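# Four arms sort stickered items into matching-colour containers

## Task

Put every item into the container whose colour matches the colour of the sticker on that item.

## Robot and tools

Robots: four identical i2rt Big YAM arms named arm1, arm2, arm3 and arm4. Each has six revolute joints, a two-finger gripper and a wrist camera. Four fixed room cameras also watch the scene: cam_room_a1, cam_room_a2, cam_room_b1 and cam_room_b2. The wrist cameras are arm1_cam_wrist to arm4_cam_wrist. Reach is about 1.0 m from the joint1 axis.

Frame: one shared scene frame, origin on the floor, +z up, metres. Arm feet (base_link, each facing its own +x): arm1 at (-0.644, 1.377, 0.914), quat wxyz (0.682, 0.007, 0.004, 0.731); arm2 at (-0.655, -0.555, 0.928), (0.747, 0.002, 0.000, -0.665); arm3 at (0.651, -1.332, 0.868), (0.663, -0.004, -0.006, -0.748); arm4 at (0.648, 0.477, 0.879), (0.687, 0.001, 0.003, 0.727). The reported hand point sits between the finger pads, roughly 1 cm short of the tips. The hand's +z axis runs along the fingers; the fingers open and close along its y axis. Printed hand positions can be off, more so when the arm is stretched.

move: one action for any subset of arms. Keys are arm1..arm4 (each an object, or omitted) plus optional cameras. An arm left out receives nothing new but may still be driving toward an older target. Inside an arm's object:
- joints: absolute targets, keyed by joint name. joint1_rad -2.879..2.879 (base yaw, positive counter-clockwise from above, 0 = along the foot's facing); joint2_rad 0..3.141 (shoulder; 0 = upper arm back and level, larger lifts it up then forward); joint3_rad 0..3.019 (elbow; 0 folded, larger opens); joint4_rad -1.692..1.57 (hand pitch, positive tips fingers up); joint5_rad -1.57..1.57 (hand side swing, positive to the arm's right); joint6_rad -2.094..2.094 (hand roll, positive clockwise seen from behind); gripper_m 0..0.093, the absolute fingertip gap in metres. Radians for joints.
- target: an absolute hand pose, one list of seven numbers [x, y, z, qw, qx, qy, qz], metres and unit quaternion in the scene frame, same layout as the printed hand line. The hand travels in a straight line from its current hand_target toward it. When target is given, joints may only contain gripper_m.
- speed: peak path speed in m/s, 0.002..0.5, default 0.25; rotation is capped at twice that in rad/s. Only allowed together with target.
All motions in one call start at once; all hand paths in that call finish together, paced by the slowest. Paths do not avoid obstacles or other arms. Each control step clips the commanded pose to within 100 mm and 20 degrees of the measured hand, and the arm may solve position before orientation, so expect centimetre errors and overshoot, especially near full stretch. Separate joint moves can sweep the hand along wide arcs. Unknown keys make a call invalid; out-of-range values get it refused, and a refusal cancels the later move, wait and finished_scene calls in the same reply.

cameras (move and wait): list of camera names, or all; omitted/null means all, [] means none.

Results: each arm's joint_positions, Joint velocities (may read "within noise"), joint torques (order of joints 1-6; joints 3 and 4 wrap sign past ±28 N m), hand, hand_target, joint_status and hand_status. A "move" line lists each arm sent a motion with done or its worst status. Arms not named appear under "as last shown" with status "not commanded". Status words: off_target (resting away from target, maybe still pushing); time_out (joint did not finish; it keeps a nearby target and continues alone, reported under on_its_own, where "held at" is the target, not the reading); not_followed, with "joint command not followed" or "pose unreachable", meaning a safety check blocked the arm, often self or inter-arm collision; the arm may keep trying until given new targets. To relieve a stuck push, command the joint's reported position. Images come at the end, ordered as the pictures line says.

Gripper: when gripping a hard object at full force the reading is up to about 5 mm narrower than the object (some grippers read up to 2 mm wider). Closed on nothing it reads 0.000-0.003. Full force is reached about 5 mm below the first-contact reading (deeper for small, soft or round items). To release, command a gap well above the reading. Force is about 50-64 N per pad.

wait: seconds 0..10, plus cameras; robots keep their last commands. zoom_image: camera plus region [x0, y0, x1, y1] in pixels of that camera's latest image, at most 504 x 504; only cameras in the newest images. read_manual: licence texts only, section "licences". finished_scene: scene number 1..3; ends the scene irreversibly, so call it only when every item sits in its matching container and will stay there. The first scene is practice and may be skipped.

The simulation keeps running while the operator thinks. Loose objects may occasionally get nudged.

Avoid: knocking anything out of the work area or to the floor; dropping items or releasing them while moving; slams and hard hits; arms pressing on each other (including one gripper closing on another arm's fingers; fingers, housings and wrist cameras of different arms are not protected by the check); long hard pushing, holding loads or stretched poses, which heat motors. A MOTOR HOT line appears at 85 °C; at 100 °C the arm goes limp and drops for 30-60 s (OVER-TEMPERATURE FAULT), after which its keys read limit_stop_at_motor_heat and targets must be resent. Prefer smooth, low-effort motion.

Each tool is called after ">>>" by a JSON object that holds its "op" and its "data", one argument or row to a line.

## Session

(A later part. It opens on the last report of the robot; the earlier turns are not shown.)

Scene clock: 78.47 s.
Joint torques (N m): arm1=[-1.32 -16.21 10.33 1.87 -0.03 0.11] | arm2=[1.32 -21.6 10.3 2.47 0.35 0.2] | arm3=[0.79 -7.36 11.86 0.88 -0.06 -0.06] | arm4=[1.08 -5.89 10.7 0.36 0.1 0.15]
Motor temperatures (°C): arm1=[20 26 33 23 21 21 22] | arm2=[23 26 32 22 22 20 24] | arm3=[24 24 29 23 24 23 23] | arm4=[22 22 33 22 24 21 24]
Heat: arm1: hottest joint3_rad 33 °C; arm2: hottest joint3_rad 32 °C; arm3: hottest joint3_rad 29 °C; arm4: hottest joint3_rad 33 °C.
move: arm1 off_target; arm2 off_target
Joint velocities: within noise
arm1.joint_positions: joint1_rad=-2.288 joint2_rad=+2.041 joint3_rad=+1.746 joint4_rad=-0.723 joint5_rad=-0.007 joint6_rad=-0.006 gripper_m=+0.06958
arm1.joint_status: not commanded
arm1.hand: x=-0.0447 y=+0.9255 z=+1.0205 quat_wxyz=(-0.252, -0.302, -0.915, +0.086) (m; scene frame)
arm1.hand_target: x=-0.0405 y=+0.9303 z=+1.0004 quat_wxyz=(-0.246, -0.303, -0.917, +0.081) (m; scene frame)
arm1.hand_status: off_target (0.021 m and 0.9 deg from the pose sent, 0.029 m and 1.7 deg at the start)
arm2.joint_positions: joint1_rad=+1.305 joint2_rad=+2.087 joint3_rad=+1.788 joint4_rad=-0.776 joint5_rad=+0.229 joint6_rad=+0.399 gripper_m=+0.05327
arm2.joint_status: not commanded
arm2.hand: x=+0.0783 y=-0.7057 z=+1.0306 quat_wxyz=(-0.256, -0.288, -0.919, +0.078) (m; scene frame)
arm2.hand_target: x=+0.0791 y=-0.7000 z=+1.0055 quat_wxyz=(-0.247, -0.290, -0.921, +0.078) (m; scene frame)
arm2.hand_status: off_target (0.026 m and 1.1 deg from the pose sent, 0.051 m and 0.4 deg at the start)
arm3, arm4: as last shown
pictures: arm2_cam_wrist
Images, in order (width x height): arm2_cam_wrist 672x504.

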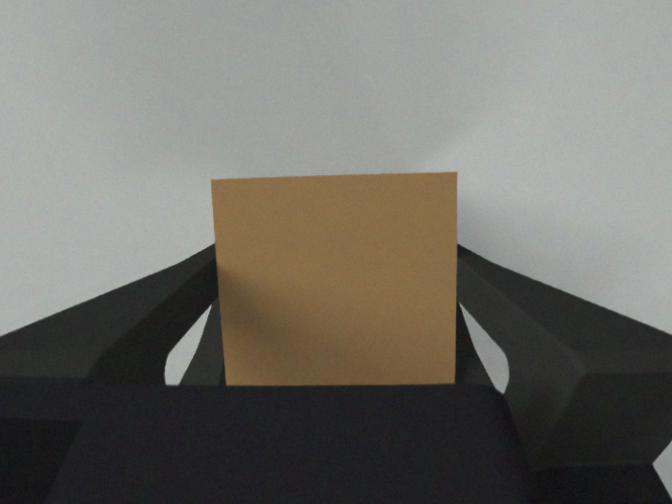

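>>> {"op": "move", "data": {
  "arm2": {"target":[0.08,-0.70,0.995,0.2468,0.2904,0.9212,-0.0778],"speed":0.05},
  "arm1": {"joints":{"gripper_m":0.092}},
  "cameras": []
}}

>>> {"op": "move", "data": {
  "arm2": {"joints":{"gripper_m":0.092}},
  "arm1": {"target":[-0.14,1.0,1.2,0.2458,0.3025,0.9173,-0.0811],"speed":0.25},
  "cameras": []
}}

>>> {"op": "move", "data": {
  "arm2": {"target":[-0.02,-0.63,1.2,0.2468,0.2904,0.9212,-0.0778],"speed":0.25},
  "arm1": {"joints":{"joint2_rad":1.0,"joint3_rad":1.1,"joint4_rad":-1.15}},
  "cameras": []
}}

>>> {"op": "move", "data": {
  "arm2": {"joints":{"joint2_rad":1.0,"joint3_rad":1.1,"joint4_rad":-1.15}},
  "arm4": {"target":[-0.033,0.938,1.15,0.0819,-0.9163,0.3057,0.2455],"speed":0.3},
  "cameras": ["arm4_cam_wrist"]
}}

>>> {"op": "move", "data": {
  "arm3": {"target":[0.11,-0.727,1.16,0.0778,-0.9212,0.2905,0.2468],"speed":0.3},
  "cameras": ["arm3_cam_wrist"]
}}

Scene clock: 88.83 s.
Joint torques (N m): arm1=[-0.62 -17.49 10.99 1.77 0.01 0.09] | arm2=[1.49 -20.72 9.62 2.55 0.3 0.2] | arm3=[0.85 -7.53 11.9 0.85 -0.06 -0.06] | arm4=[0.85 -5.95 10.71 0.35 0.08 0.1]
Motor temperatures (°C): arm1=[20 26 33 23 21 21 22] | arm2=[23 26 32 22 22 20 24] | arm3=[24 24 30 23 24 23 23] | arm4=[22 22 34 22 24 21 24]
Heat: arm1: hottest joint3_rad 33 °C; arm2: hottest joint3_rad 32 °C; arm3: hottest joint3_rad 30 °C; arm4: hottest joint3_rad 34 °C.
move: arm1 done; arm2 off_target
Joint velocities: within noise
arm1.joint_positions: joint1_rad=-2.288 joint2_rad=+2.051 joint3_rad=+1.738 joint4_rad=-0.721 joint5_rad=-0.007 joint6_rad=-0.006 gripper_m=+0.09196
arm1.joint_status: all done
arm1.hand: x=-0.0470 y=+0.9271 z=+1.0091 quat_wxyz=(-0.244, -0.303, -0.917, +0.083) (m; scene frame)
arm1.hand_target: x=-0.0406 y=+0.9304 z=+1.0002 quat_wxyz=(-0.246, -0.302, -0.917, +0.081) (m; scene frame)
arm1.hand_status: not commanded
arm2.joint_positions: joint1_rad=+1.305 joint2_rad=+2.087 joint3_rad=+1.783 joint4_rad=-0.756 joint5_rad=+0.230 joint6_rad=+0.399 gripper_m=+0.05327
arm2.joint_status: not commanded
arm2.hand: x=+0.0807 y=-0.7062 z=+1.0305 quat_wxyz=(-0.263, -0.289, -0.917, +0.077) (m; scene frame)
arm2.hand_target: x=+0.0785 y=-0.6999 z=+0.9959 quat_wxyz=(-0.247, -0.290, -0.921, +0.078) (m; scene frame)
arm2.hand_status: off_target (0.036 m and 1.9 deg from the pose sent, 0.036 m and 1.1 deg at the start)
arm3, arm4: as last shown
pictures: none
No camera images: "cameras" was empty.

Scene clock: 90.37 s.
Joint torques (N m): arm1=[-1.73 -17.55 12.89 0.66 -0.04 -0.01] | arm2=[1.44 -20.84 9.62 2.47 0.29 0.19] | arm3=[0.85 -7.36 11.95 0.87 -0.06 -0.07] | arm4=[0.79 -6.12 10.7 0.31 0.11 0.14]
Motor temperatures (°C): arm1=[20 26 33 23 21 21 22] | arm2=[23 26 32 22 22 20 24] | arm3=[24 24 30 23 24 23 23] | arm4=[22 22 34 22 24 21 24]
Heat: arm1: hottest joint3_rad 33 °C; arm2: hottest joint3_rad 32 °C; arm3: hottest joint3_rad 30 °C; arm4: hottest joint3_rad 34 °C.
move: arm1 off_target; arm2 done
Joint velocities: within noise
arm1.joint_positions: joint1_rad=-2.288 joint2_rad=+1.683 joint3_rad=+1.633 joint4_rad=-1.030 joint5_rad=-0.010 joint6_rad=-0.003 gripper_m=+0.09196
arm1.joint_status: not commanded
arm1.hand: x=-0.1373 y=+0.9977 z=+1.1686 quat_wxyz=(-0.224, -0.306, -0.922, +0.074) (m; scene frame)
arm1.hand_target: x=-0.1402 y=+1.0002 z=+1.1996 quat_wxyz=(-0.246, -0.302, -0.917, +0.081) (m; scene frame)
arm1.hand_status: off_target (0.032 m and 2.7 deg from the pose sent, 0.225 m and 0.3 deg at the start)
arm2.joint_positions: joint1_rad=+1.305 joint2_rad=+2.087 joint3_rad=+1.783 joint4_rad=-0.753 joint5_rad=+0.230 joint6_rad=+0.399 gripper_m=+0.09194
arm2.joint_status: all done
arm2.hand: x=+0.0813 y=-0.7063 z=+1.0303 quat_wxyz=(-0.264, -0.289, -0.917, +0.077) (m; scene frame)
arm2.hand_target: x=+0.0786 y=-0.6999 z=+0.9958 quat_wxyz=(-0.247, -0.290, -0.921, +0.078) (m; scene frame)
arm2.hand_status: not commanded
arm3, arm4: as last shown
pictures: none
No camera images: "cameras" was empty.

Scene clock: 91.93 s.
Joint torques (N m): arm1=[-2.32 -3.37 11.54 0.98 -0.02 0.02] | arm2=[2.08 -24.35 12.78 0.94 0.43 0.22] | arm3=[0.85 -7.24 11.9 0.88 -0.06 -0.07] | arm4=[0.5 -6.42 10.66 0.36 0.12 0.14]
Motor temperatures (°C): arm1=[20 26 33 23 21 21 22] | arm2=[23 26 32 22 22 20 24] | arm3=[24 24 30 23 24 23 23] | arm4=[22 22 34 22 24 21 24]
Heat: arm1: hottest joint3_rad 33 °C; arm2: hottest joint3_rad 32 °C; arm3: hottest joint3_rad 30 °C; arm4: hottest joint3_rad 34 °C.
move: arm1 done; arm2 off_target
Joint velocities: within noise
arm1.joint_positions: joint1_rad=-2.288 joint2_rad=+0.993 joint3_rad=+1.099 joint4_rad=-1.144 joint5_rad=-0.010 joint6_rad=-0.003 gripper_m=+0.09196
arm1.joint_status: all done
arm1.hand: x=-0.3380 y=+1.1502 z=+1.2219 quat_wxyz=(-0.243, -0.304, -0.917, +0.081) (m; scene frame)
arm1.hand_target: x=-0.3378 y=+1.1501 z=+1.2193 quat_wxyz=(-0.238, -0.303, -0.919, +0.078) (m; scene frame)
arm1.hand_status: not commanded
arm2.joint_positions: joint1_rad=+1.394 joint2_rad=+1.785 joint3_rad=+1.699 joint4_rad=-1.087 joint5_rad=+0.271 joint6_rad=+0.489 gripper_m=+0.09194
arm2.joint_status: not commanded
arm2.hand: x=-0.0172 y=-0.6406 z=+1.1614 quat_wxyz=(-0.220, -0.289, -0.928, +0.086) (m; scene frame)
arm2.hand_target: x=-0.0205 y=-0.6304 z=+1.1991 quat_wxyz=(-0.247, -0.291, -0.921, +0.077) (m; scene frame)
arm2.hand_status: off_target (0.040 m and 3.3 deg from the pose sent, 0.212 m and 2.1 deg at the start)
arm3, arm4: as last shown
pictures: none
No camera images: "cameras" was empty.

Scene clock: 94.60 s.
Joint torques (N m): arm1=[-1.9 -2.84 11.45 0.95 -0.04 0.03] | arm2=[1.49 -5.6 10.39 2.36 0.17 0.2] | arm3=[0.85 -7.3 11.92 0.85 -0.06 -0.06] | arm4=[1.9 -25 12.36 0.4 0.24 0.19]
Motor temperatures (°C): arm1=[20 26 33 23 21 21 22] | arm2=[23 26 32 22 22 20 24] | arm3=[24 24 30 23 24 23 23] | arm4=[22 22 35 22 24 21 24]
Heat: arm1: hottest joint3_rad 33 °C; arm2: hottest joint3_rad 32 °C; arm3: hottest joint3_rad 30 °C; arm4: hottest joint3_rad 35 °C.
move: arm2 done; arm4 off_target
Joint velocities: within noise
arm1, arm3: as last shown
arm2.joint_positions: joint1_rad=+1.402 joint2_rad=+0.985 joint3_rad=+1.113 joint4_rad=-1.165 joint5_rad=+0.276 joint6_rad=+0.492 gripper_m=+0.09194
arm2.joint_status: all done
arm2.hand: x=-0.2888 y=-0.6226 z=+1.2551 quat_wxyz=(-0.285, -0.292, -0.910, +0.071) (m; scene frame)
arm2.hand_target: x=-0.2845 y=-0.6192 z=+1.2448 quat_wxyz=(-0.279, -0.293, -0.912, +0.069) (m; scene frame)
arm2.hand_status: not commanded
arm4.joint_positions: joint1_rad=+0.921 joint2_rad=+2.345 joint3_rad=+2.705 joint4_rad=-1.409 joint5_rad=+0.030 joint6_rad=+0.034 gripper_m=+0.09387
arm4.joint_status: not commanded
arm4.hand: x=-0.0234 y=+0.9389 z=+1.1560 quat_wxyz=(-0.083, +0.917, -0.303, -0.246) (m; scene frame)
arm4.hand_target: x=-0.0324 y=+0.9376 z=+1.1498 quat_wxyz=(-0.082, +0.916, -0.306, -0.247) (m; scene frame)
arm4.hand_status: off_target (0.011 m and 0.4 deg from the pose sent, 0.449 m and 3.5 deg at the start)
pictures: arm4_cam_wrist
Images, in order (width x height): arm4_cam_wrist 672x504.

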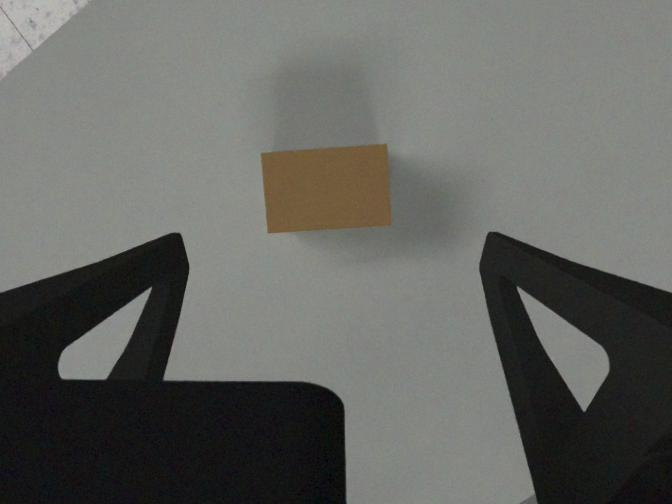

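Scene clock: 97.67 s.
Joint torques (N m): arm1=[-1.96 -2.43 11.6 0.91 -0.06 0] | arm2=[1.32 -5.54 10.39 2.4 0.18 0.18] | arm3=[0.5 -25.88 13.72 0.58 -0.16 -0.12] | arm4=[1.49 -25.41 12.33 0.49 0.23 0.18]
Motor temperatures (°C): arm1=[20 26 33 23 21 21 22] | arm2=[23 26 32 22 22 20 24] | arm3=[24 24 31 23 24 23 23] | arm4=[22 23 36 22 24 21 24]
Heat: arm1: hottest joint3_rad 33 °C; arm2: hottest joint3_rad 32 °C; arm3: hottest joint3_rad 31 °C; arm4: hottest joint3_rad 36 °C.
move: arm3 off_target
Joint velocities: within noise
arm1, arm2: as last shown
arm3.joint_positions: joint1_rad=-2.298 joint2_rad=+2.354 joint3_rad=+2.775 joint4_rad=-1.496 joint5_rad=-0.115 joint6_rad=-0.215 gripper_m=+0.09395
arm3.joint_status: not commanded
arm3.hand: x=+0.1054 y=-0.7389 z=+1.1507 quat_wxyz=(+0.070, -0.925, +0.289, +0.237) (m; scene frame)
arm3.hand_target: x=+0.1107 y=-0.7277 z=+1.1598 quat_wxyz=(+0.079, -0.921, +0.291, +0.248) (m; scene frame)
arm3.hand_status: off_target (0.016 m and 1.5 deg from the pose sent, 0.435 m and 12.6 deg at the start)
arm4.joint_positions: joint1_rad=+0.921 joint2_rad=+2.345 joint3_rad=+2.705 joint4_rad=-1.409 joint5_rad=+0.031 joint6_rad=+0.034 gripper_m=+0.09387
arm4.joint_status: not commanded
arm4.hand: x=-0.0233 y=+0.9389 z=+1.1560 quat_wxyz=(-0.083, +0.917, -0.303, -0.246) (m; scene frame)
arm4.hand_target: x=-0.0323 y=+0.9377 z=+1.1500 quat_wxyz=(-0.083, +0.916, -0.305, -0.248) (m; scene frame)
arm4.hand_status: not commanded
pictures: arm3_cam_wrist
Images, in order (width x height): arm3_cam_wrist 672x504.

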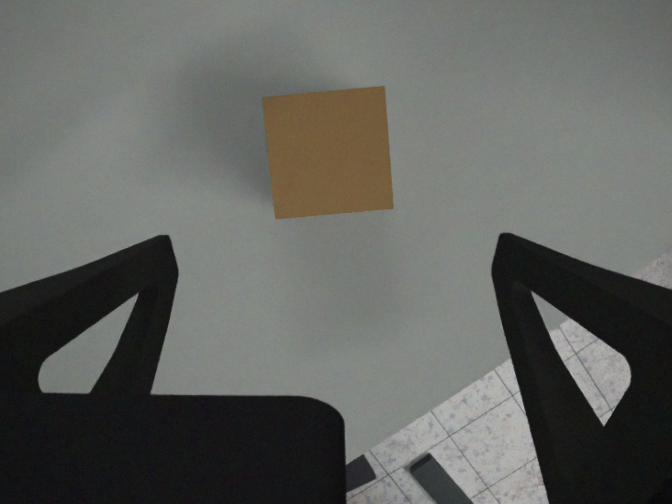

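>>> {"op": "move", "data": {
  "arm4": {"target":[-0.043,0.952,1.07,0.0819,-0.9163,0.3057,0.2455],"speed":0.2},
  "arm3": {"target":[0.076,-0.731,1.08,0.0778,-0.9212,0.2905,0.2468],"speed":0.2},
  "cameras": ["arm3_cam_wrist","arm4_cam_wrist"]
}}

Scene clock: 106.83 s.
Joint torques (N m): arm1=[-1.61 -2.73 11.56 0.98 -0.07 0.01] | arm2=[1.44 -5.66 10.41 2.37 0.19 0.19] | arm3=[2.26 -28.45 9.65 1.51 0.03 0.04] | arm4=[0.62 -27.87 9.58 1.42 0.06 0.08]
Motor temperatures (°C): arm1=[20 25 34 23 21 21 22] | arm2=[23 26 32 22 22 20 23] | arm3=[24 25 31 23 24 23 23] | arm4=[22 24 37 22 24 21 24]
Heat: arm1: hottest joint3_rad 34 °C; arm2: hottest joint3_rad 32 °C; arm3: hottest joint3_rad 31 °C; arm4: hottest joint3_rad 37 °C.
move: arm3 off_target; arm4 done
Joint velocities: within noise
arm1, arm2: as last shown
arm3.joint_positions: joint1_rad=-2.289 joint2_rad=+2.332 joint3_rad=+2.527 joint4_rad=-1.259 joint5_rad=-0.102 joint6_rad=-0.198 gripper_m=+0.09395
arm3.joint_status: not commanded
arm3.hand: x=+0.0859 y=-0.7258 z=+1.0757 quat_wxyz=(+0.075, -0.922, +0.294, +0.239) (m; scene frame)
arm3.hand_target: x=+0.0762 y=-0.7311 z=+1.0802 quat_wxyz=(+0.078, -0.921, +0.291, +0.247) (m; scene frame)
arm3.hand_status: off_target (0.012 m and 1.0 deg from the pose sent, 0.077 m and 1.5 deg at the start)
arm4.joint_positions: joint1_rad=+0.921 joint2_rad=+2.341 joint3_rad=+2.485 joint4_rad=-1.204 joint5_rad=+0.031 joint6_rad=+0.034 gripper_m=+0.09387
arm4.joint_status: not commanded
arm4.hand: x=-0.0381 y=+0.9484 z=+1.0757 quat_wxyz=(-0.082, +0.919, -0.303, -0.240) (m; scene frame)
arm4.hand_target: x=-0.0427 y=+0.9519 z=+1.0699 quat_wxyz=(-0.082, +0.916, -0.306, -0.245) (m; scene frame)
arm4.hand_status: done (0.008 m and 0.7 deg from the pose sent, 0.089 m and 0.4 deg at the start)
pictures: arm3_cam_wrist, arm4_cam_wrist
Images, in order (width x height): arm3_cam_wrist 672x504, arm4_cam_wrist 672x504.

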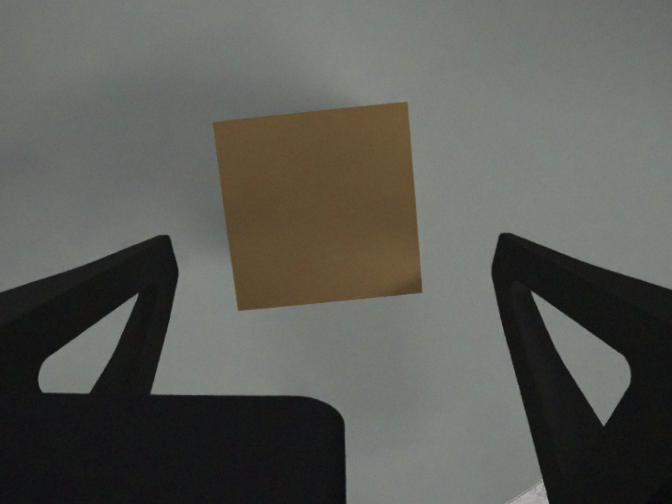

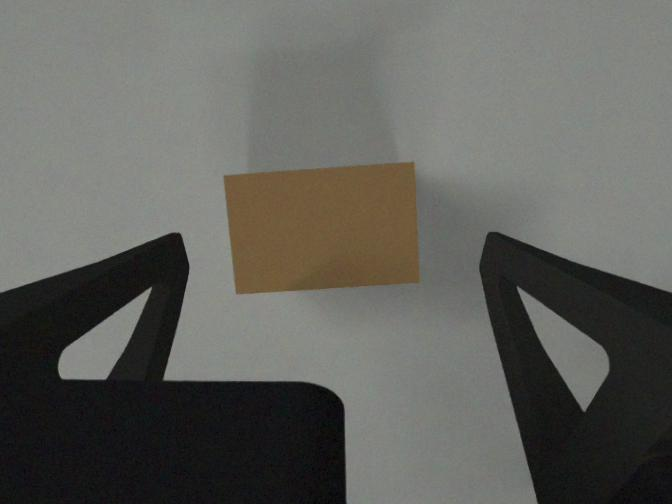

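>>> {"op": "move", "data": {
  "arm4": {"target":[-0.045,0.951,1.016,0.0819,-0.9163,0.3057,0.2455],"speed":0.12},
  "arm3": {"target":[0.073,-0.735,1.026,0.0778,-0.9212,0.2905,0.2468],"speed":0.12},
  "cameras": []
}}

>>> {"op": "move", "data": {
  "arm4": {"joints":{"gripper_m":0.04}},
  "arm3": {"joints":{"gripper_m":0.032}},
  "cameras": ["arm3_cam_wrist","arm4_cam_wrist"]
}}

Scene clock: 113.97 s.
Joint torques (N m): arm1=[-1.67 -3.25 11.58 0.72 -0.07 0] | arm2=[1.49 -5.54 10.39 2.36 0.19 0.18] | arm3=[2.32 -28.45 9.05 1.54 0.01 0.02] | arm4=[1.03 -28.63 9.54 1.33 0.11 0.14]
Motor temperatures (°C): arm1=[20 25 34 23 21 21 22] | arm2=[23 26 32 22 22 20 23] | arm3=[24 25 30 23 24 23 23] | arm4=[22 26 37 22 24 21 24]
Heat: arm1: hottest joint3_rad 34 °C; arm2: hottest joint3_rad 32 °C; arm3: hottest joint3_rad 30 °C; arm4: hottest joint3_rad 37 °C.
move: arm3 off_target; arm4 done
Joint velocities: within noise
arm1, arm2: as last shown
arm3.joint_positions: joint1_rad=-2.284 joint2_rad=+2.300 joint3_rad=+2.333 joint4_rad=-1.089 joint5_rad=-0.098 joint6_rad=-0.192 gripper_m=+0.09395
arm3.joint_status: not commanded
arm3.hand: x=+0.0826 y=-0.7280 z=+1.0251 quat_wxyz=(+0.077, -0.921, +0.294, +0.242) (m; scene frame)
arm3.hand_target: x=+0.0732 y=-0.7350 z=+1.0260 quat_wxyz=(+0.078, -0.921, +0.291, +0.247) (m; scene frame)
arm3.hand_status: off_target (0.012 m and 0.7 deg from the pose sent, 0.052 m and 1.0 deg at the start)
arm4.joint_positions: joint1_rad=+0.921 joint2_rad=+2.341 joint3_rad=+2.328 joint4_rad=-1.053 joint5_rad=+0.031 joint6_rad=+0.034 gripper_m=+0.09387
arm4.joint_status: not commanded
arm4.hand: x=-0.0405 y=+0.9496 z=+1.0153 quat_wxyz=(-0.081, +0.919, -0.303, -0.237) (m; scene frame)
arm4.hand_target: x=-0.0448 y=+0.9510 z=+1.0158 quat_wxyz=(-0.082, +0.916, -0.306, -0.245) (m; scene frame)
arm4.hand_status: done (0.005 m and 1.1 deg from the pose sent, 0.060 m and 0.7 deg at the start)
pictures: none
No camera images: "cameras" was empty.

Scene clock: 114.60 s.
Joint torques (N m): arm1=[-2.32 -2.43 11.7 0.92 -0.07 0.01] | arm2=[1.44 -5.6 10.4 2.37 0.18 0.18] | arm3=[2.55 -28.4 9.07 1.55 -0.01 0.02] | arm4=[1.2 -28.75 9.32 1.26 0.11 0.11]
Motor temperatures (°C): arm1=[20 25 34 23 21 21 22] | arm2=[23 26 32 22 22 20 23] | arm3=[24 25 30 23 24 23 23] | arm4=[22 26 37 22 24 21 24]
Heat: arm1: hottest joint3_rad 34 °C; arm2: hottest joint3_rad 32 °C; arm3: hottest joint3_rad 30 °C; arm4: hottest joint3_rad 37 °C.
move: arm3 off_target; arm4 off_target
Joint velocities: within noise
arm1, arm2: as last shown
arm3.joint_positions: joint1_rad=-2.283 joint2_rad=+2.300 joint3_rad=+2.333 joint4_rad=-1.089 joint5_rad=-0.098 joint6_rad=-0.192 gripper_m=+0.05259
arm3.joint_status: gripper_m off_target (ended at +0.05263, target +0.03200)
arm3.hand: x=+0.0824 y=-0.7281 z=+1.0252 quat_wxyz=(+0.077, -0.921, +0.294, +0.242) (m; scene frame)
arm3.hand_target: x=+0.0730 y=-0.7352 z=+1.0260 quat_wxyz=(+0.078, -0.921, +0.290, +0.247) (m; scene frame)
arm3.hand_status: not commanded
arm4.joint_positions: joint1_rad=+0.921 joint2_rad=+2.341 joint3_rad=+2.328 joint4_rad=-1.052 joint5_rad=+0.031 joint6_rad=+0.034 gripper_m=+0.06969
arm4.joint_status: gripper_m off_target (ended at +0.06971, target +0.04000)
arm4.hand: x=-0.0407 y=+0.9498 z=+1.0154 quat_wxyz=(-0.081, +0.919, -0.303, -0.238) (m; scene frame)
arm4.hand_target: x=-0.0449 y=+0.9510 z=+1.0159 quat_wxyz=(-0.082, +0.916, -0.306, -0.245) (m; scene frame)
arm4.hand_status: not commanded
pictures: arm3_cam_wrist, arm4_cam_wrist
Images, in order (width x height): arm3_cam_wrist 672x504, arm4_cam_wrist 672x504.

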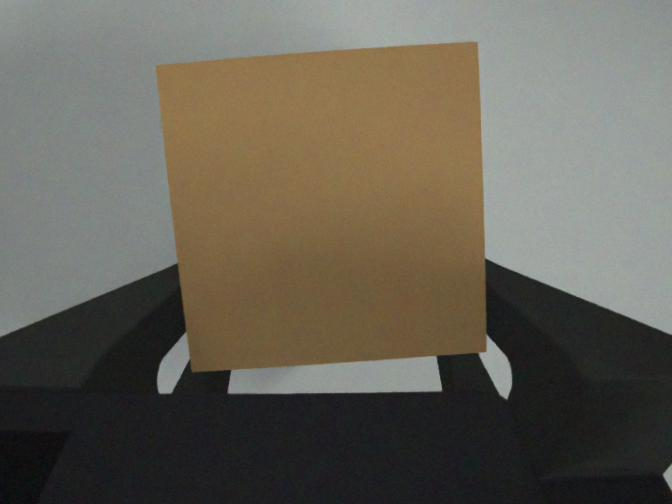

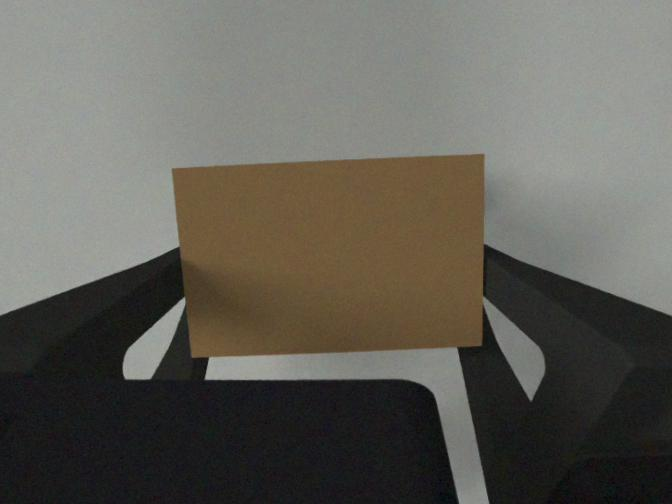

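>>> {"op": "move", "data": {
  "arm4": {"target":[0.06,0.86,1.2,0.0819,-0.9163,0.3057,0.2455],"speed":0.25},
  "arm3": {"target":[0.19,-0.80,1.2,0.0778,-0.9212,0.2905,0.2468],"speed":0.25},
  "cameras": []
}}

>>> {"op": "move", "data": {
  "arm4": {"joints":{"joint2_rad":1.0,"joint3_rad":1.1,"joint4_rad":-1.15,"joint5_rad":0,"joint6_rad":0}},
  "arm3": {"joints":{"joint2_rad":1.0,"joint3_rad":1.1,"joint4_rad":-1.15,"joint5_rad":0,"joint6_rad":0}},
  "cameras": []
}}

>>> {"op": "move", "data": {
  "arm4": {"joints":{"joint1_rad":-1.17}},
  "arm3": {"joints":{"joint1_rad":1.03}},
  "cameras": []
}}

>>> {"op": "move", "data": {
  "arm4": {"target":[1.11,0.717,0.97,0.2536,-0.1903,0.9466,0.0510],"speed":0.3},
  "arm3": {"target":[1.135,-1.70,0.97,0.2447,0.3145,0.9133,-0.0843],"speed":0.3},
  "cameras": ["arm3_cam_wrist","arm4_cam_wrist"]
}}

Scene clock: 124.00 s.
Joint torques (N m): arm1=[-1.44 -3.02 11.47 1.06 -0.09 -0.01] | arm2=[1.44 -5.6 10.41 2.36 0.19 0.19] | arm3=[1.2 -23.18 9.2 0.72 -0.15 -0.13] | arm4=[1.55 -25.88 9.46 0.54 0.22 0.17]
Motor temperatures (°C): arm1=[20 25 34 23 21 21 22] | arm2=[23 25 32 22 22 20 23] | arm3=[24 26 30 23 24 23 24] | arm4=[22 28 36 22 24 21 25]
Heat: arm1: hottest joint3_rad 34 °C; arm2: hottest joint3_rad 32 °C; arm3: hottest joint3_rad 30 °C; arm4: hottest joint3_rad 36 °C.
move: arm3 done; arm4 off_target
Joint velocities: within noise
arm1, arm2: as last shown
arm3.joint_positions: joint1_rad=-2.330 joint2_rad=+1.899 joint3_rad=+2.119 joint4_rad=-1.270 joint5_rad=-0.127 joint6_rad=-0.233 gripper_m=+0.05297
arm3.joint_status: not commanded
arm3.hand: x=+0.1864 y=-0.7991 z=+1.1978 quat_wxyz=(+0.078, -0.920, +0.293, +0.248) (m; scene frame)
arm3.hand_target: x=+0.1901 y=-0.7999 z=+1.2001 quat_wxyz=(+0.078, -0.921, +0.291, +0.247) (m; scene frame)
arm3.hand_status: done (0.004 m and 0.3 deg from the pose sent, 0.217 m and 0.7 deg at the start)
arm4.joint_positions: joint1_rad=+0.944 joint2_rad=+1.915 joint3_rad=+2.043 joint4_rad=-1.204 joint5_rad=+0.042 joint6_rad=+0.054 gripper_m=+0.06969
arm4.joint_status: not commanded
arm4.hand: x=+0.0564 y=+0.8673 z=+1.1772 quat_wxyz=(-0.080, +0.921, -0.303, -0.233) (m; scene frame)
arm4.hand_target: x=+0.0600 y=+0.8601 z=+1.1997 quat_wxyz=(-0.082, +0.916, -0.306, -0.246) (m; scene frame)
arm4.hand_status: off_target (0.024 m and 1.6 deg from the pose sent, 0.228 m and 1.0 deg at the start)
pictures: none
No camera images: "cameras" was empty.

Scene clock: 125.60 s.
Joint torques (N m): arm1=[-2.02 -3.14 11.54 1.01 -0.04 -0.04] | arm2=[1.44 -5.66 10.41 2.37 0.18 0.18] | arm3=[1.2 -7.12 10.25 1.26 0.11 0.02] | arm4=[1.32 -6.77 10.09 1.02 0 -0.08]
Motor temperatures (°C): arm1=[20 25 34 23 21 21 22] | arm2=[23 25 32 22 22 20 23] | arm3=[24 26 30 23 24 23 24] | arm4=[22 28 36 22 24 21 25]
Heat: arm1: hottest joint3_rad 34 °C; arm2: hottest joint3_rad 32 °C; arm3: hottest joint3_rad 30 °C; arm4: hottest joint3_rad 36 °C.
move: arm3 done; arm4 done
Joint velocities: within noise
arm1, arm2: as last shown
arm3.joint_positions: joint1_rad=-2.330 joint2_rad=+1.004 joint3_rad=+1.093 joint4_rad=-1.157 joint5_rad=-0.003 joint6_rad=-0.008 gripper_m=+0.05298
arm3.joint_status: all done
arm3.hand: x=+0.4119 y=-1.0388 z=+1.1680 quat_wxyz=(+0.100, -0.879, +0.410, +0.222) (m; scene frame)
arm3.hand_target: x=+0.4118 y=-1.0359 z=+1.1737 quat_wxyz=(+0.104, -0.874, +0.415, +0.229) (m; scene frame)
arm3.hand_status: not commanded
arm4.joint_positions: joint1_rad=+0.945 joint2_rad=+1.002 joint3_rad=+1.088 joint4_rad=-1.158 joint5_rad=+0.003 joint6_rad=+0.014 gripper_m=+0.06969
arm4.joint_status: all done
arm4.hand: x=+0.3357 y=+0.6804 z=+1.1828 quat_wxyz=(-0.067, +0.928, -0.280, -0.238) (m; scene frame)
arm4.hand_target: x=+0.3311 y=+0.6799 z=+1.1906 quat_wxyz=(-0.069, +0.928, -0.269, -0.249) (m; scene frame)
arm4.hand_status: not commanded
pictures: none
No camera images: "cameras" was empty.

Scene clock: 128.07 s.
Joint torques (N m): arm1=[-2.26 -2.84 11.43 1.06 -0.06 0] | arm2=[1.44 -5.6 10.4 2.41 0.18 0.18] | arm3=[1.67 -8.06 10.36 1.03 0.13 -0.11] | arm4=[0.91 -6.89 10.07 1.1 0.02 -0.06]
Motor temperatures (°C): arm1=[20 25 34 23 21 21 22] | arm2=[23 25 32 22 22 20 23] | arm3=[24 26 30 23 24 23 24] | arm4=[22 27 36 22 24 21 25]
Heat: arm1: hottest joint3_rad 34 °C; arm2: hottest joint3_rad 32 °C; arm3: hottest joint3_rad 30 °C; arm4: hottest joint3_rad 36 °C.
move: arm3 done; arm4 done
Joint velocities: within noise
arm1.joint_positions: joint1_rad=-2.288 joint2_rad=+0.993 joint3_rad=+1.099 joint4_rad=-1.144 joint5_rad=-0.010 joint6_rad=-0.003 gripper_m=+0.09196
arm1.joint_status: not commanded
arm1.hand: x=-0.3380 y=+1.1502 z=+1.2219 quat_wxyz=(-0.243, -0.304, -0.917, +0.081) (m; scene frame)
arm1.hand_target: x=-0.3378 y=+1.1501 z=+1.2193 quat_wxyz=(-0.238, -0.303, -0.919, +0.078) (m; scene frame)
arm1.hand_status: not commanded
arm2: as last shown
arm3.joint_positions: joint1_rad=+1.023 joint2_rad=+1.014 joint3_rad=+1.092 joint4_rad=-1.151 joint5_rad=-0.003 joint6_rad=+0.006 gripper_m=+0.05296
arm3.joint_status: all done
arm3.hand: x=+0.9469 y=-1.5615 z=+1.1724 quat_wxyz=(-0.236, -0.319, -0.914, +0.085) (m; scene frame)
arm3.hand_target: x=+0.9476 y=-1.5591 z=+1.1818 quat_wxyz=(-0.246, -0.312, -0.913, +0.090) (m; scene frame)
arm3.hand_status: not commanded
arm4.joint_positions: joint1_rad=-1.171 joint2_rad=+1.002 joint3_rad=+1.088 joint4_rad=-1.158 joint5_rad=+0.002 joint6_rad=+0.011 gripper_m=+0.06978
arm4.joint_status: all done
arm4.hand: x=+0.9845 y=+0.6421 z=+1.1799 quat_wxyz=(-0.237, +0.214, -0.946, -0.055) (m; scene frame)
arm4.hand_target: x=+0.9875 y=+0.6444 z=+1.1876 quat_wxyz=(-0.248, +0.219, -0.942, -0.057) (m; scene frame)
arm4.hand_status: not commanded
pictures: none
No camera images: "cameras" was empty.

Scene clock: 129.87 s.
Joint torques (N m): arm1=[-2.02 -2.9 11.58 0.99 -0.04 0.02] | arm2=[1.55 -5.54 10.39 2.33 0.18 0.18] | arm3=[1.96 -18.08 12.53 1.51 -0.03 0.02] | arm4=[1.2 -14.45 8.85 1.42 0.21 0.19]
Motor temperatures (°C): arm1=[20 25 34 23 21 21 22] | arm2=[23 25 31 22 22 20 23] | arm3=[24 26 30 23 24 23 24] | arm4=[22 27 36 22 24 21 25]
Heat: arm1: hottest joint3_rad 34 °C; arm2: hottest joint3_rad 31 °C; arm3: hottest joint3_rad 30 °C; arm4: hottest joint3_rad 36 °C.
move: arm3 off_target; arm4 off_target
Joint velocities: within noise
arm1: as last shown
arm2.joint_positions: joint1_rad=+1.402 joint2_rad=+0.985 joint3_rad=+1.113 joint4_rad=-1.165 joint5_rad=+0.276 joint6_rad=+0.492 gripper_m=+0.09194
arm2.joint_status: not commanded
arm2.hand: x=-0.2888 y=-0.6226 z=+1.2551 quat_wxyz=(-0.285, -0.292, -0.910, +0.071) (m; scene frame)
arm2.hand_target: x=-0.2845 y=-0.6192 z=+1.2448 quat_wxyz=(-0.279, -0.293, -0.912, +0.069) (m; scene frame)
arm2.hand_status: not commanded
arm3.joint_positions: joint1_rad=+1.025 joint2_rad=+1.740 joint3_rad=+1.186 joint4_rad=-0.576 joint5_rad=-0.003 joint6_rad=+0.007 gripper_m=+0.05296
arm3.joint_status: not commanded
arm3.hand: x=+1.1088 y=-1.6907 z=+0.9424 quat_wxyz=(-0.210, -0.321, -0.920, +0.076) (m; scene frame)
arm3.hand_target: x=+1.1334 y=-1.6986 z=+0.9709 quat_wxyz=(-0.245, -0.314, -0.913, +0.084) (m; scene frame)
arm3.hand_status: off_target (0.039 m and 4.2 deg from the pose sent, 0.309 m and 1.2 deg at the start)
arm4.joint_positions: joint1_rad=-1.140 joint2_rad=+1.532 joint3_rad=+0.945 joint4_rad=-0.495 joint5_rad=+0.044 joint6_rad=+0.072 gripper_m=+0.06979
arm4.joint_status: not commanded
arm4.hand: x=+1.1013 y=+0.7088 z=+0.9593 quat_wxyz=(-0.236, +0.195, -0.951, -0.045) (m; scene frame)
arm4.hand_target: x=+1.1096 y=+0.7169 z=+0.9702 quat_wxyz=(-0.254, +0.190, -0.947, -0.051) (m; scene frame)
arm4.hand_status: off_target (0.016 m and 2.3 deg from the pose sent, 0.256 m and 3.3 deg at the start)
pictures: arm3_cam_wrist, arm4_cam_wrist
Images, in order (width x height): arm3_cam_wrist 672x504, arm4_cam_wrist 672x504.

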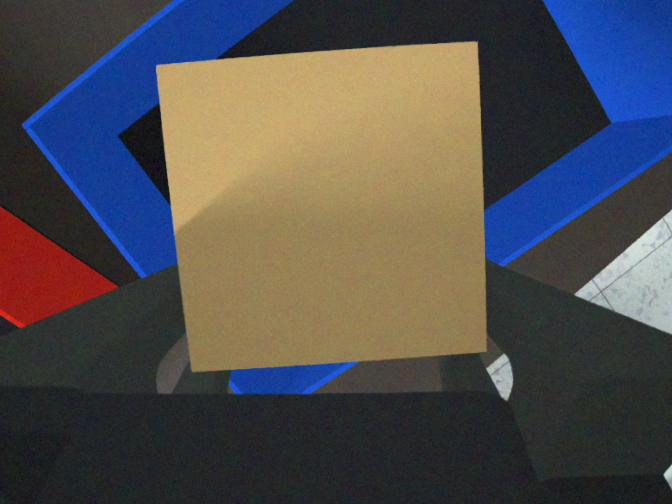

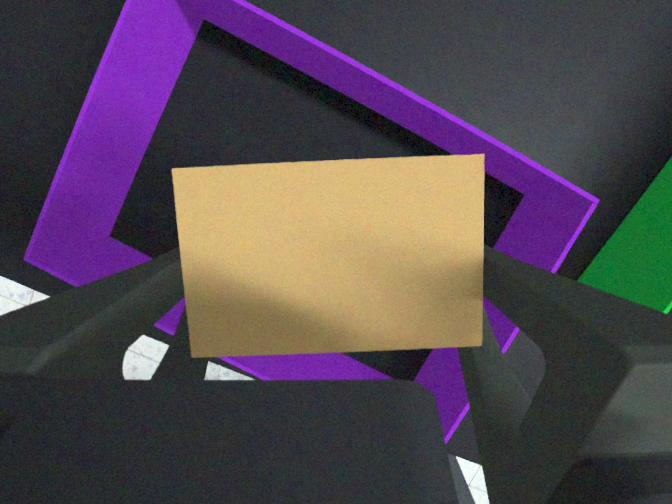

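>>> {"op": "move", "data": {
  "arm4": {"target":[1.112,0.732,0.82,0.2536,-0.1903,0.9466,0.0510],"speed":0.25},
  "arm3": {"target":[1.14,-1.733,0.83,0.2447,0.3145,0.9133,-0.0843],"speed":0.25},
  "cameras": ["arm3_cam_wrist","arm4_cam_wrist"]
}}

Scene clock: 138.43 s.
Joint torques (N m): arm1=[-1.03 -3.14 11.77 1.03 -0.02 -0.04] | arm2=[1.44 -5.54 10.4 2.39 0.18 0.19] | arm3=[0.21 -20.48 8.79 1.62 -0.08 -0.11] | arm4=[1.14 -16.15 5.78 1.42 0.26 0.16]
Motor temperatures (°C): arm1=[20 24 34 23 21 21 22] | arm2=[23 25 31 22 22 20 23] | arm3=[24 26 30 23 24 23 24] | arm4=[22 27 35 22 24 21 26]
Heat: arm1: hottest joint3_rad 34 °C; arm2: hottest joint3_rad 31 °C; arm3: hottest joint3_rad 30 °C; arm4: hottest joint3_rad 35 °C.
move: arm3 off_target; arm4 done
Joint velocities: within noise
arm1, arm2: as last shown
arm3.joint_positions: joint1_rad=+1.012 joint2_rad=+2.019 joint3_rad=+1.186 joint4_rad=-0.274 joint5_rad=-0.020 joint6_rad=-0.012 gripper_m=+0.05297
arm3.joint_status: not commanded
arm3.hand: x=+1.1307 y=-1.7160 z=+0.8133 quat_wxyz=(-0.222, -0.315, -0.920, +0.075) (m; scene frame)
arm3.hand_target: x=+1.1392 y=-1.7327 z=+0.8304 quat_wxyz=(-0.245, -0.315, -0.913, +0.085) (m; scene frame)
arm3.hand_status: off_target (0.026 m and 2.9 deg from the pose sent, 0.124 m and 4.2 deg at the start)
arm4.joint_positions: joint1_rad=-1.110 joint2_rad=+1.859 joint3_rad=+0.869 joint4_rad=-0.081 joint5_rad=+0.059 joint6_rad=+0.096 gripper_m=+0.06979
arm4.joint_status: not commanded
arm4.hand: x=+1.1062 y=+0.7258 z=+0.8155 quat_wxyz=(-0.241, +0.196, -0.949, -0.046) (m; scene frame)
arm4.hand_target: x=+1.1119 y=+0.7320 z=+0.8201 quat_wxyz=(-0.254, +0.190, -0.947, -0.051) (m; scene frame)
arm4.hand_status: done (0.010 m and 1.6 deg from the pose sent, 0.142 m and 2.2 deg at the start)
pictures: arm3_cam_wrist, arm4_cam_wrist
Images, in order (width x height): arm3_cam_wrist 672x504, arm4_cam_wrist 672x504.

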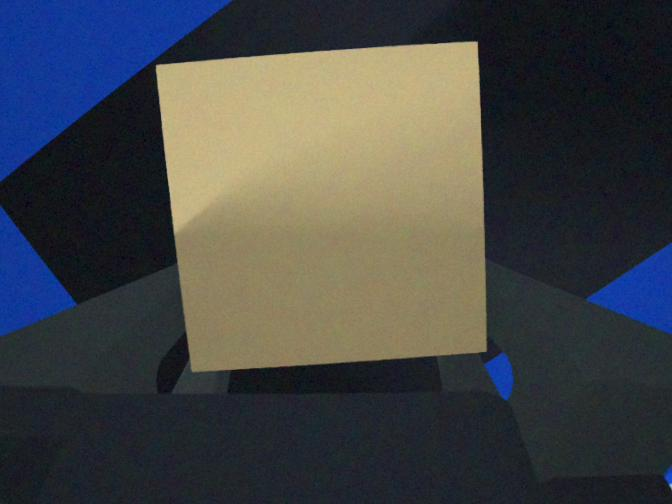

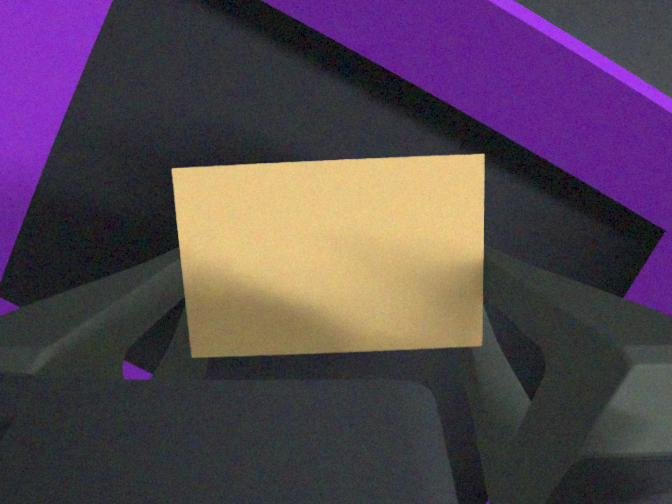

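Both well within. Lower.

>>> {"op": "move", "data": {
  "arm4": {"target":[1.108,0.733,0.755,0.2536,-0.1903,0.9466,0.0510],"speed":0.12},
  "arm3": {"target":[1.14,-1.733,0.765,0.2447,0.3145,0.9133,-0.0843],"speed":0.12},
  "cameras": []
}}

>>> {"op": "move", "data": {
  "arm4": {"target":[1.108,0.733,0.725,0.2536,-0.1903,0.9466,0.0510],"speed":0.05},
  "arm3": {"target":[1.14,-1.733,0.735,0.2447,0.3145,0.9133,-0.0843],"speed":0.05},
  "cameras": ["arm3_cam_wrist","arm4_cam_wrist"]
}}

Scene clock: 149.63 s.
Joint torques (N m): arm1=[-2.08 -2.61 11.7 0.95 -0.08 -0.01] | arm2=[1.49 -5.48 10.4 2.37 0.17 0.19] | arm3=[0.32 -20.72 7.57 1.63 -0.06 -0.11] | arm4=[1.49 -16.62 4.22 1.43 0.27 0.18]
Motor temperatures (°C): arm1=[20 24 34 23 21 21 22] | arm2=[23 25 31 22 22 20 23] | arm3=[24 26 29 23 24 23 24] | arm4=[22 26 33 22 24 21 26]
Heat: arm1: hottest joint3_rad 34 °C; arm2: hottest joint3_rad 31 °C; arm3: hottest joint3_rad 29 °C; arm4: hottest joint3_rad 33 °C.
move: arm3 off_target; arm4 done
Joint velocities: within noise
arm1, arm2: as last shown
arm3.joint_positions: joint1_rad=+1.012 joint2_rad=+2.141 joint3_rad=+1.186 joint4_rad=-0.140 joint5_rad=-0.020 joint6_rad=-0.013 gripper_m=+0.05297
arm3.joint_status: not commanded
arm3.hand: x=+1.1329 y=-1.7184 z=+0.7555 quat_wxyz=(-0.228, -0.314, -0.918, +0.077) (m; scene frame)
arm3.hand_target: x=+1.1394 y=-1.7327 z=+0.7652 quat_wxyz=(-0.244, -0.315, -0.913, +0.084) (m; scene frame)
arm3.hand_status: off_target (0.019 m and 2.2 deg from the pose sent, 0.052 m and 2.9 deg at the start)
arm4.joint_positions: joint1_rad=-1.106 joint2_rad=+2.016 joint3_rad=+0.869 joint4_rad=+0.090 joint5_rad=+0.062 joint6_rad=+0.102 gripper_m=+0.06979
arm4.joint_status: not commanded
arm4.hand: x=+1.1070 y=+0.7283 z=+0.7571 quat_wxyz=(-0.248, +0.194, -0.948, -0.048) (m; scene frame)
arm4.hand_target: x=+1.1080 y=+0.7329 z=+0.7552 quat_wxyz=(-0.254, +0.190, -0.947, -0.051) (m; scene frame)
arm4.hand_status: done (0.005 m and 0.8 deg from the pose sent, 0.061 m and 1.6 deg at the start)
pictures: none
No camera images: "cameras" was empty.

Scene clock: 150.73 s.
Joint torques (N m): arm1=[-2.08 -2.9 11.56 0.94 -0.07 -0.06] | arm2=[1.55 -5.54 10.4 2.35 0.18 0.19] | arm3=[0.09 -17.44 7.86 1.66 -0.02 -0.11] | arm4=[1.61 -14.39 4.74 1.39 0.19 0.17]
Motor temperatures (°C): arm1=[20 24 34 23 21 21 22] | arm2=[23 25 31 22 22 20 23] | arm3=[24 26 29 23 24 23 24] | arm4=[22 26 33 22 24 21 26]
Heat: arm1: hottest joint3_rad 34 °C; arm2: hottest joint3_rad 31 °C; arm3: hottest joint3_rad 29 °C; arm4: hottest joint3_rad 33 °C.
move: arm3 off_target; arm4 off_target
Joint velocities: within noise
arm1, arm2: as last shown
arm3.joint_positions: joint1_rad=+1.012 joint2_rad=+2.170 joint3_rad=+1.188 joint4_rad=-0.080 joint5_rad=-0.021 joint6_rad=-0.012 gripper_m=+0.05297
arm3.joint_status: not commanded
arm3.hand: x=+1.1382 y=-1.7226 z=+0.7462 quat_wxyz=(-0.243, -0.313, -0.915, +0.082) (m; scene frame)
arm3.hand_target: x=+1.1395 y=-1.7325 z=+0.7353 quat_wxyz=(-0.245, -0.315, -0.913, +0.084) (m; scene frame)
arm3.hand_status: off_target (0.015 m and 0.4 deg from the pose sent, 0.026 m and 2.2 deg at the start)
arm4.joint_positions: joint1_rad=-1.104 joint2_rad=+2.066 joint3_rad=+0.869 joint4_rad=+0.163 joint5_rad=+0.064 joint6_rad=+0.102 gripper_m=+0.06979
arm4.joint_status: not commanded
arm4.hand: x=+1.1089 y=+0.7298 z=+0.7407 quat_wxyz=(-0.259, +0.193, -0.945, -0.051) (m; scene frame)
arm4.hand_target: x=+1.1074 y=+0.7327 z=+0.7254 quat_wxyz=(-0.254, +0.191, -0.947, -0.051) (m; scene frame)
arm4.hand_status: off_target (0.016 m and 0.7 deg from the pose sent, 0.032 m and 0.8 deg at the start)
pictures: arm3_cam_wrist, arm4_cam_wrist
Images, in order (width x height): arm3_cam_wrist 672x504, arm4_cam_wrist 672x504.

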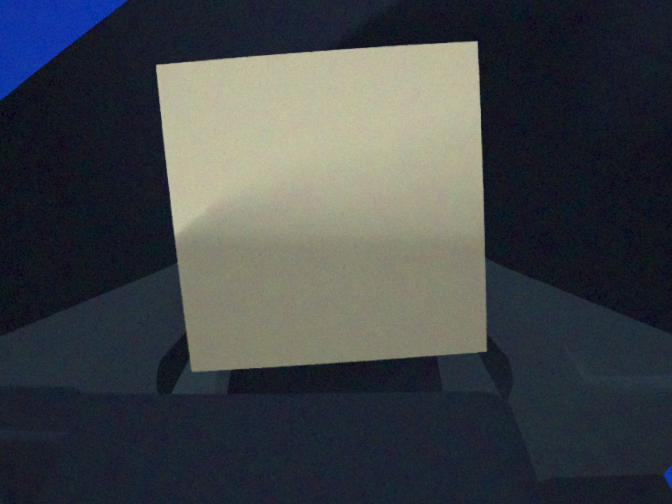

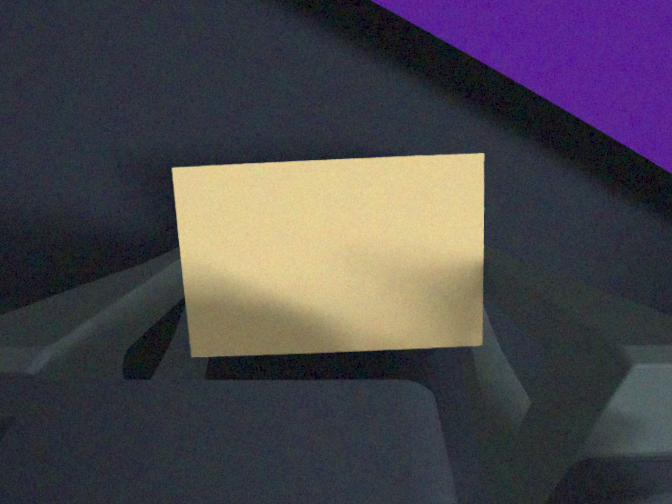

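Contact. Release.

>>> {"op": "move", "data": {
  "arm4": {"joints":{"gripper_m":0.088}},
  "arm3": {"joints":{"gripper_m":0.078}},
  "cameras": []
}}

>>> {"op": "move", "data": {
  "arm4": {"target":[1.085,0.722,0.97,0.2536,-0.1903,0.9466,0.0510],"speed":0.25},
  "arm3": {"target":[1.115,-1.714,0.97,0.2447,0.3145,0.9133,-0.0843],"speed":0.25},
  "cameras": ["arm3_cam_wrist","arm4_cam_wrist"]
}}

Scene clock: 155.17 s.
Joint torques (N m): arm1=[-2.26 -3.02 11.6 0.88 -0.1 -0.02] | arm2=[1.44 -5.48 10.39 2.36 0.19 0.18] | arm3=[0.32 -17.67 7.88 1.4 -0.03 -0.12] | arm4=[1.44 -14.92 4.51 1.24 0.16 0.16]
Motor temperatures (°C): arm1=[20 24 34 23 21 21 22] | arm2=[23 25 31 22 22 20 23] | arm3=[24 26 29 23 24 23 24] | arm4=[22 26 32 22 24 21 26]
Heat: arm1: hottest joint3_rad 34 °C; arm2: hottest joint3_rad 31 °C; arm3: hottest joint3_rad 29 °C; arm4: hottest joint3_rad 32 °C.
move: arm3 done; arm4 done
Joint velocities: within noise
arm1, arm2: as last shown
arm3.joint_positions: joint1_rad=+1.012 joint2_rad=+2.172 joint3_rad=+1.188 joint4_rad=-0.074 joint5_rad=-0.021 joint6_rad=-0.012 gripper_m=+0.07796
arm3.joint_status: all done
arm3.hand: x=+1.1386 y=-1.7233 z=+0.7457 quat_wxyz=(-0.245, -0.313, -0.914, +0.083) (m; scene frame)
arm3.hand_target: x=+1.1395 y=-1.7325 z=+0.7352 quat_wxyz=(-0.245, -0.315, -0.913, +0.084) (m; scene frame)
arm3.hand_status: not commanded
arm4.joint_positions: joint1_rad=-1.103 joint2_rad=+2.075 joint3_rad=+0.869 joint4_rad=+0.168 joint5_rad=+0.065 joint6_rad=+0.102 gripper_m=+0.08790
arm4.joint_status: all done
arm4.hand: x=+1.1075 y=+0.7299 z=+0.7368 quat_wxyz=(-0.257, +0.194, -0.945, -0.050) (m; scene frame)
arm4.hand_target: x=+1.1074 y=+0.7326 z=+0.7254 quat_wxyz=(-0.254, +0.190, -0.947, -0.051) (m; scene frame)
arm4.hand_status: not commanded
pictures: none
No camera images: "cameras" was empty.

Scene clock: 156.87 s.
Joint torques (N m): arm1=[-1.85 -3.19 11.59 1.25 -0.05 0.02] | arm2=[1.49 -5.48 10.39 2.36 0.18 0.19] | arm3=[0.15 -16.91 11.99 0.59 -0.08 -0.12] | arm4=[1.26 -12.92 10.15 0.42 0.26 0.17]
Motor temperatures (°C): arm1=[20 24 34 23 21 21 22] | arm2=[23 25 31 22 22 20 23] | arm3=[24 26 29 23 24 23 24] | arm4=[22 26 32 22 24 21 26]
Heat: arm1: hottest joint3_rad 34 °C; arm2: hottest joint3_rad 31 °C; arm3: hottest joint3_rad 29 °C; arm4: hottest joint3_rad 32 °C.
move: arm3 off_target; arm4 off_target
Joint velocities: within noise
arm1, arm2: as last shown
arm3.joint_positions: joint1_rad=+1.010 joint2_rad=+1.719 joint3_rad=+1.175 joint4_rad=-0.547 joint5_rad=-0.022 joint6_rad=-0.017 gripper_m=+0.07797
arm3.joint_status: not commanded
arm3.hand: x=+1.1073 y=-1.6967 z=+0.9520 quat_wxyz=(-0.229, -0.313, -0.918, +0.077) (m; scene frame)
arm3.hand_target: x=+1.1142 y=-1.7135 z=+0.9703 quat_wxyz=(-0.245, -0.315, -0.913, +0.085) (m; scene frame)
arm3.hand_status: off_target (0.026 m and 2.0 deg from the pose sent, 0.226 m and 0.3 deg at the start)
arm4.joint_positions: joint1_rad=-1.101 joint2_rad=+1.480 joint3_rad=+0.871 joint4_rad=-0.459 joint5_rad=+0.065 joint6_rad=+0.106 gripper_m=+0.08790
arm4.joint_status: not commanded
arm4.hand: x=+1.0748 y=+0.7120 z=+0.9564 quat_wxyz=(-0.243, +0.194, -0.949, -0.046) (m; scene frame)
arm4.hand_target: x=+1.0845 y=+0.7217 z=+0.9701 quat_wxyz=(-0.254, +0.190, -0.947, -0.051) (m; scene frame)
arm4.hand_status: off_target (0.020 m and 1.4 deg from the pose sent, 0.234 m and 0.6 deg at the start)
pictures: arm3_cam_wrist, arm4_cam_wrist
Images, in order (width x height): arm3_cam_wrist 672x504, arm4_cam_wrist 672x504.

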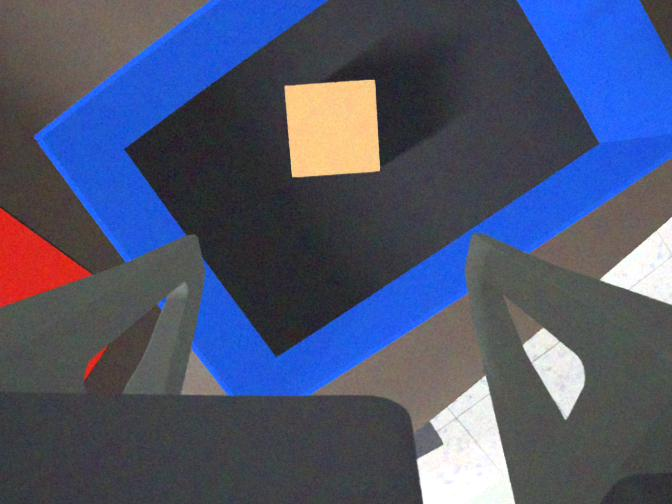

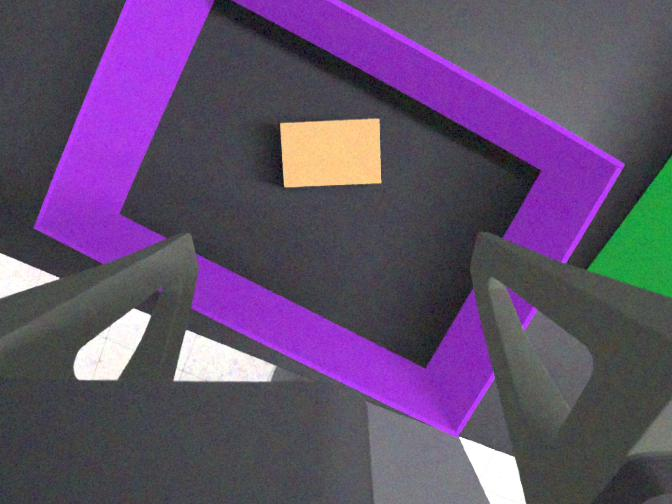

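>>> {"op": "finished_scene", "data": {
  "scene": 3
}}

The scene is finished: the task was done.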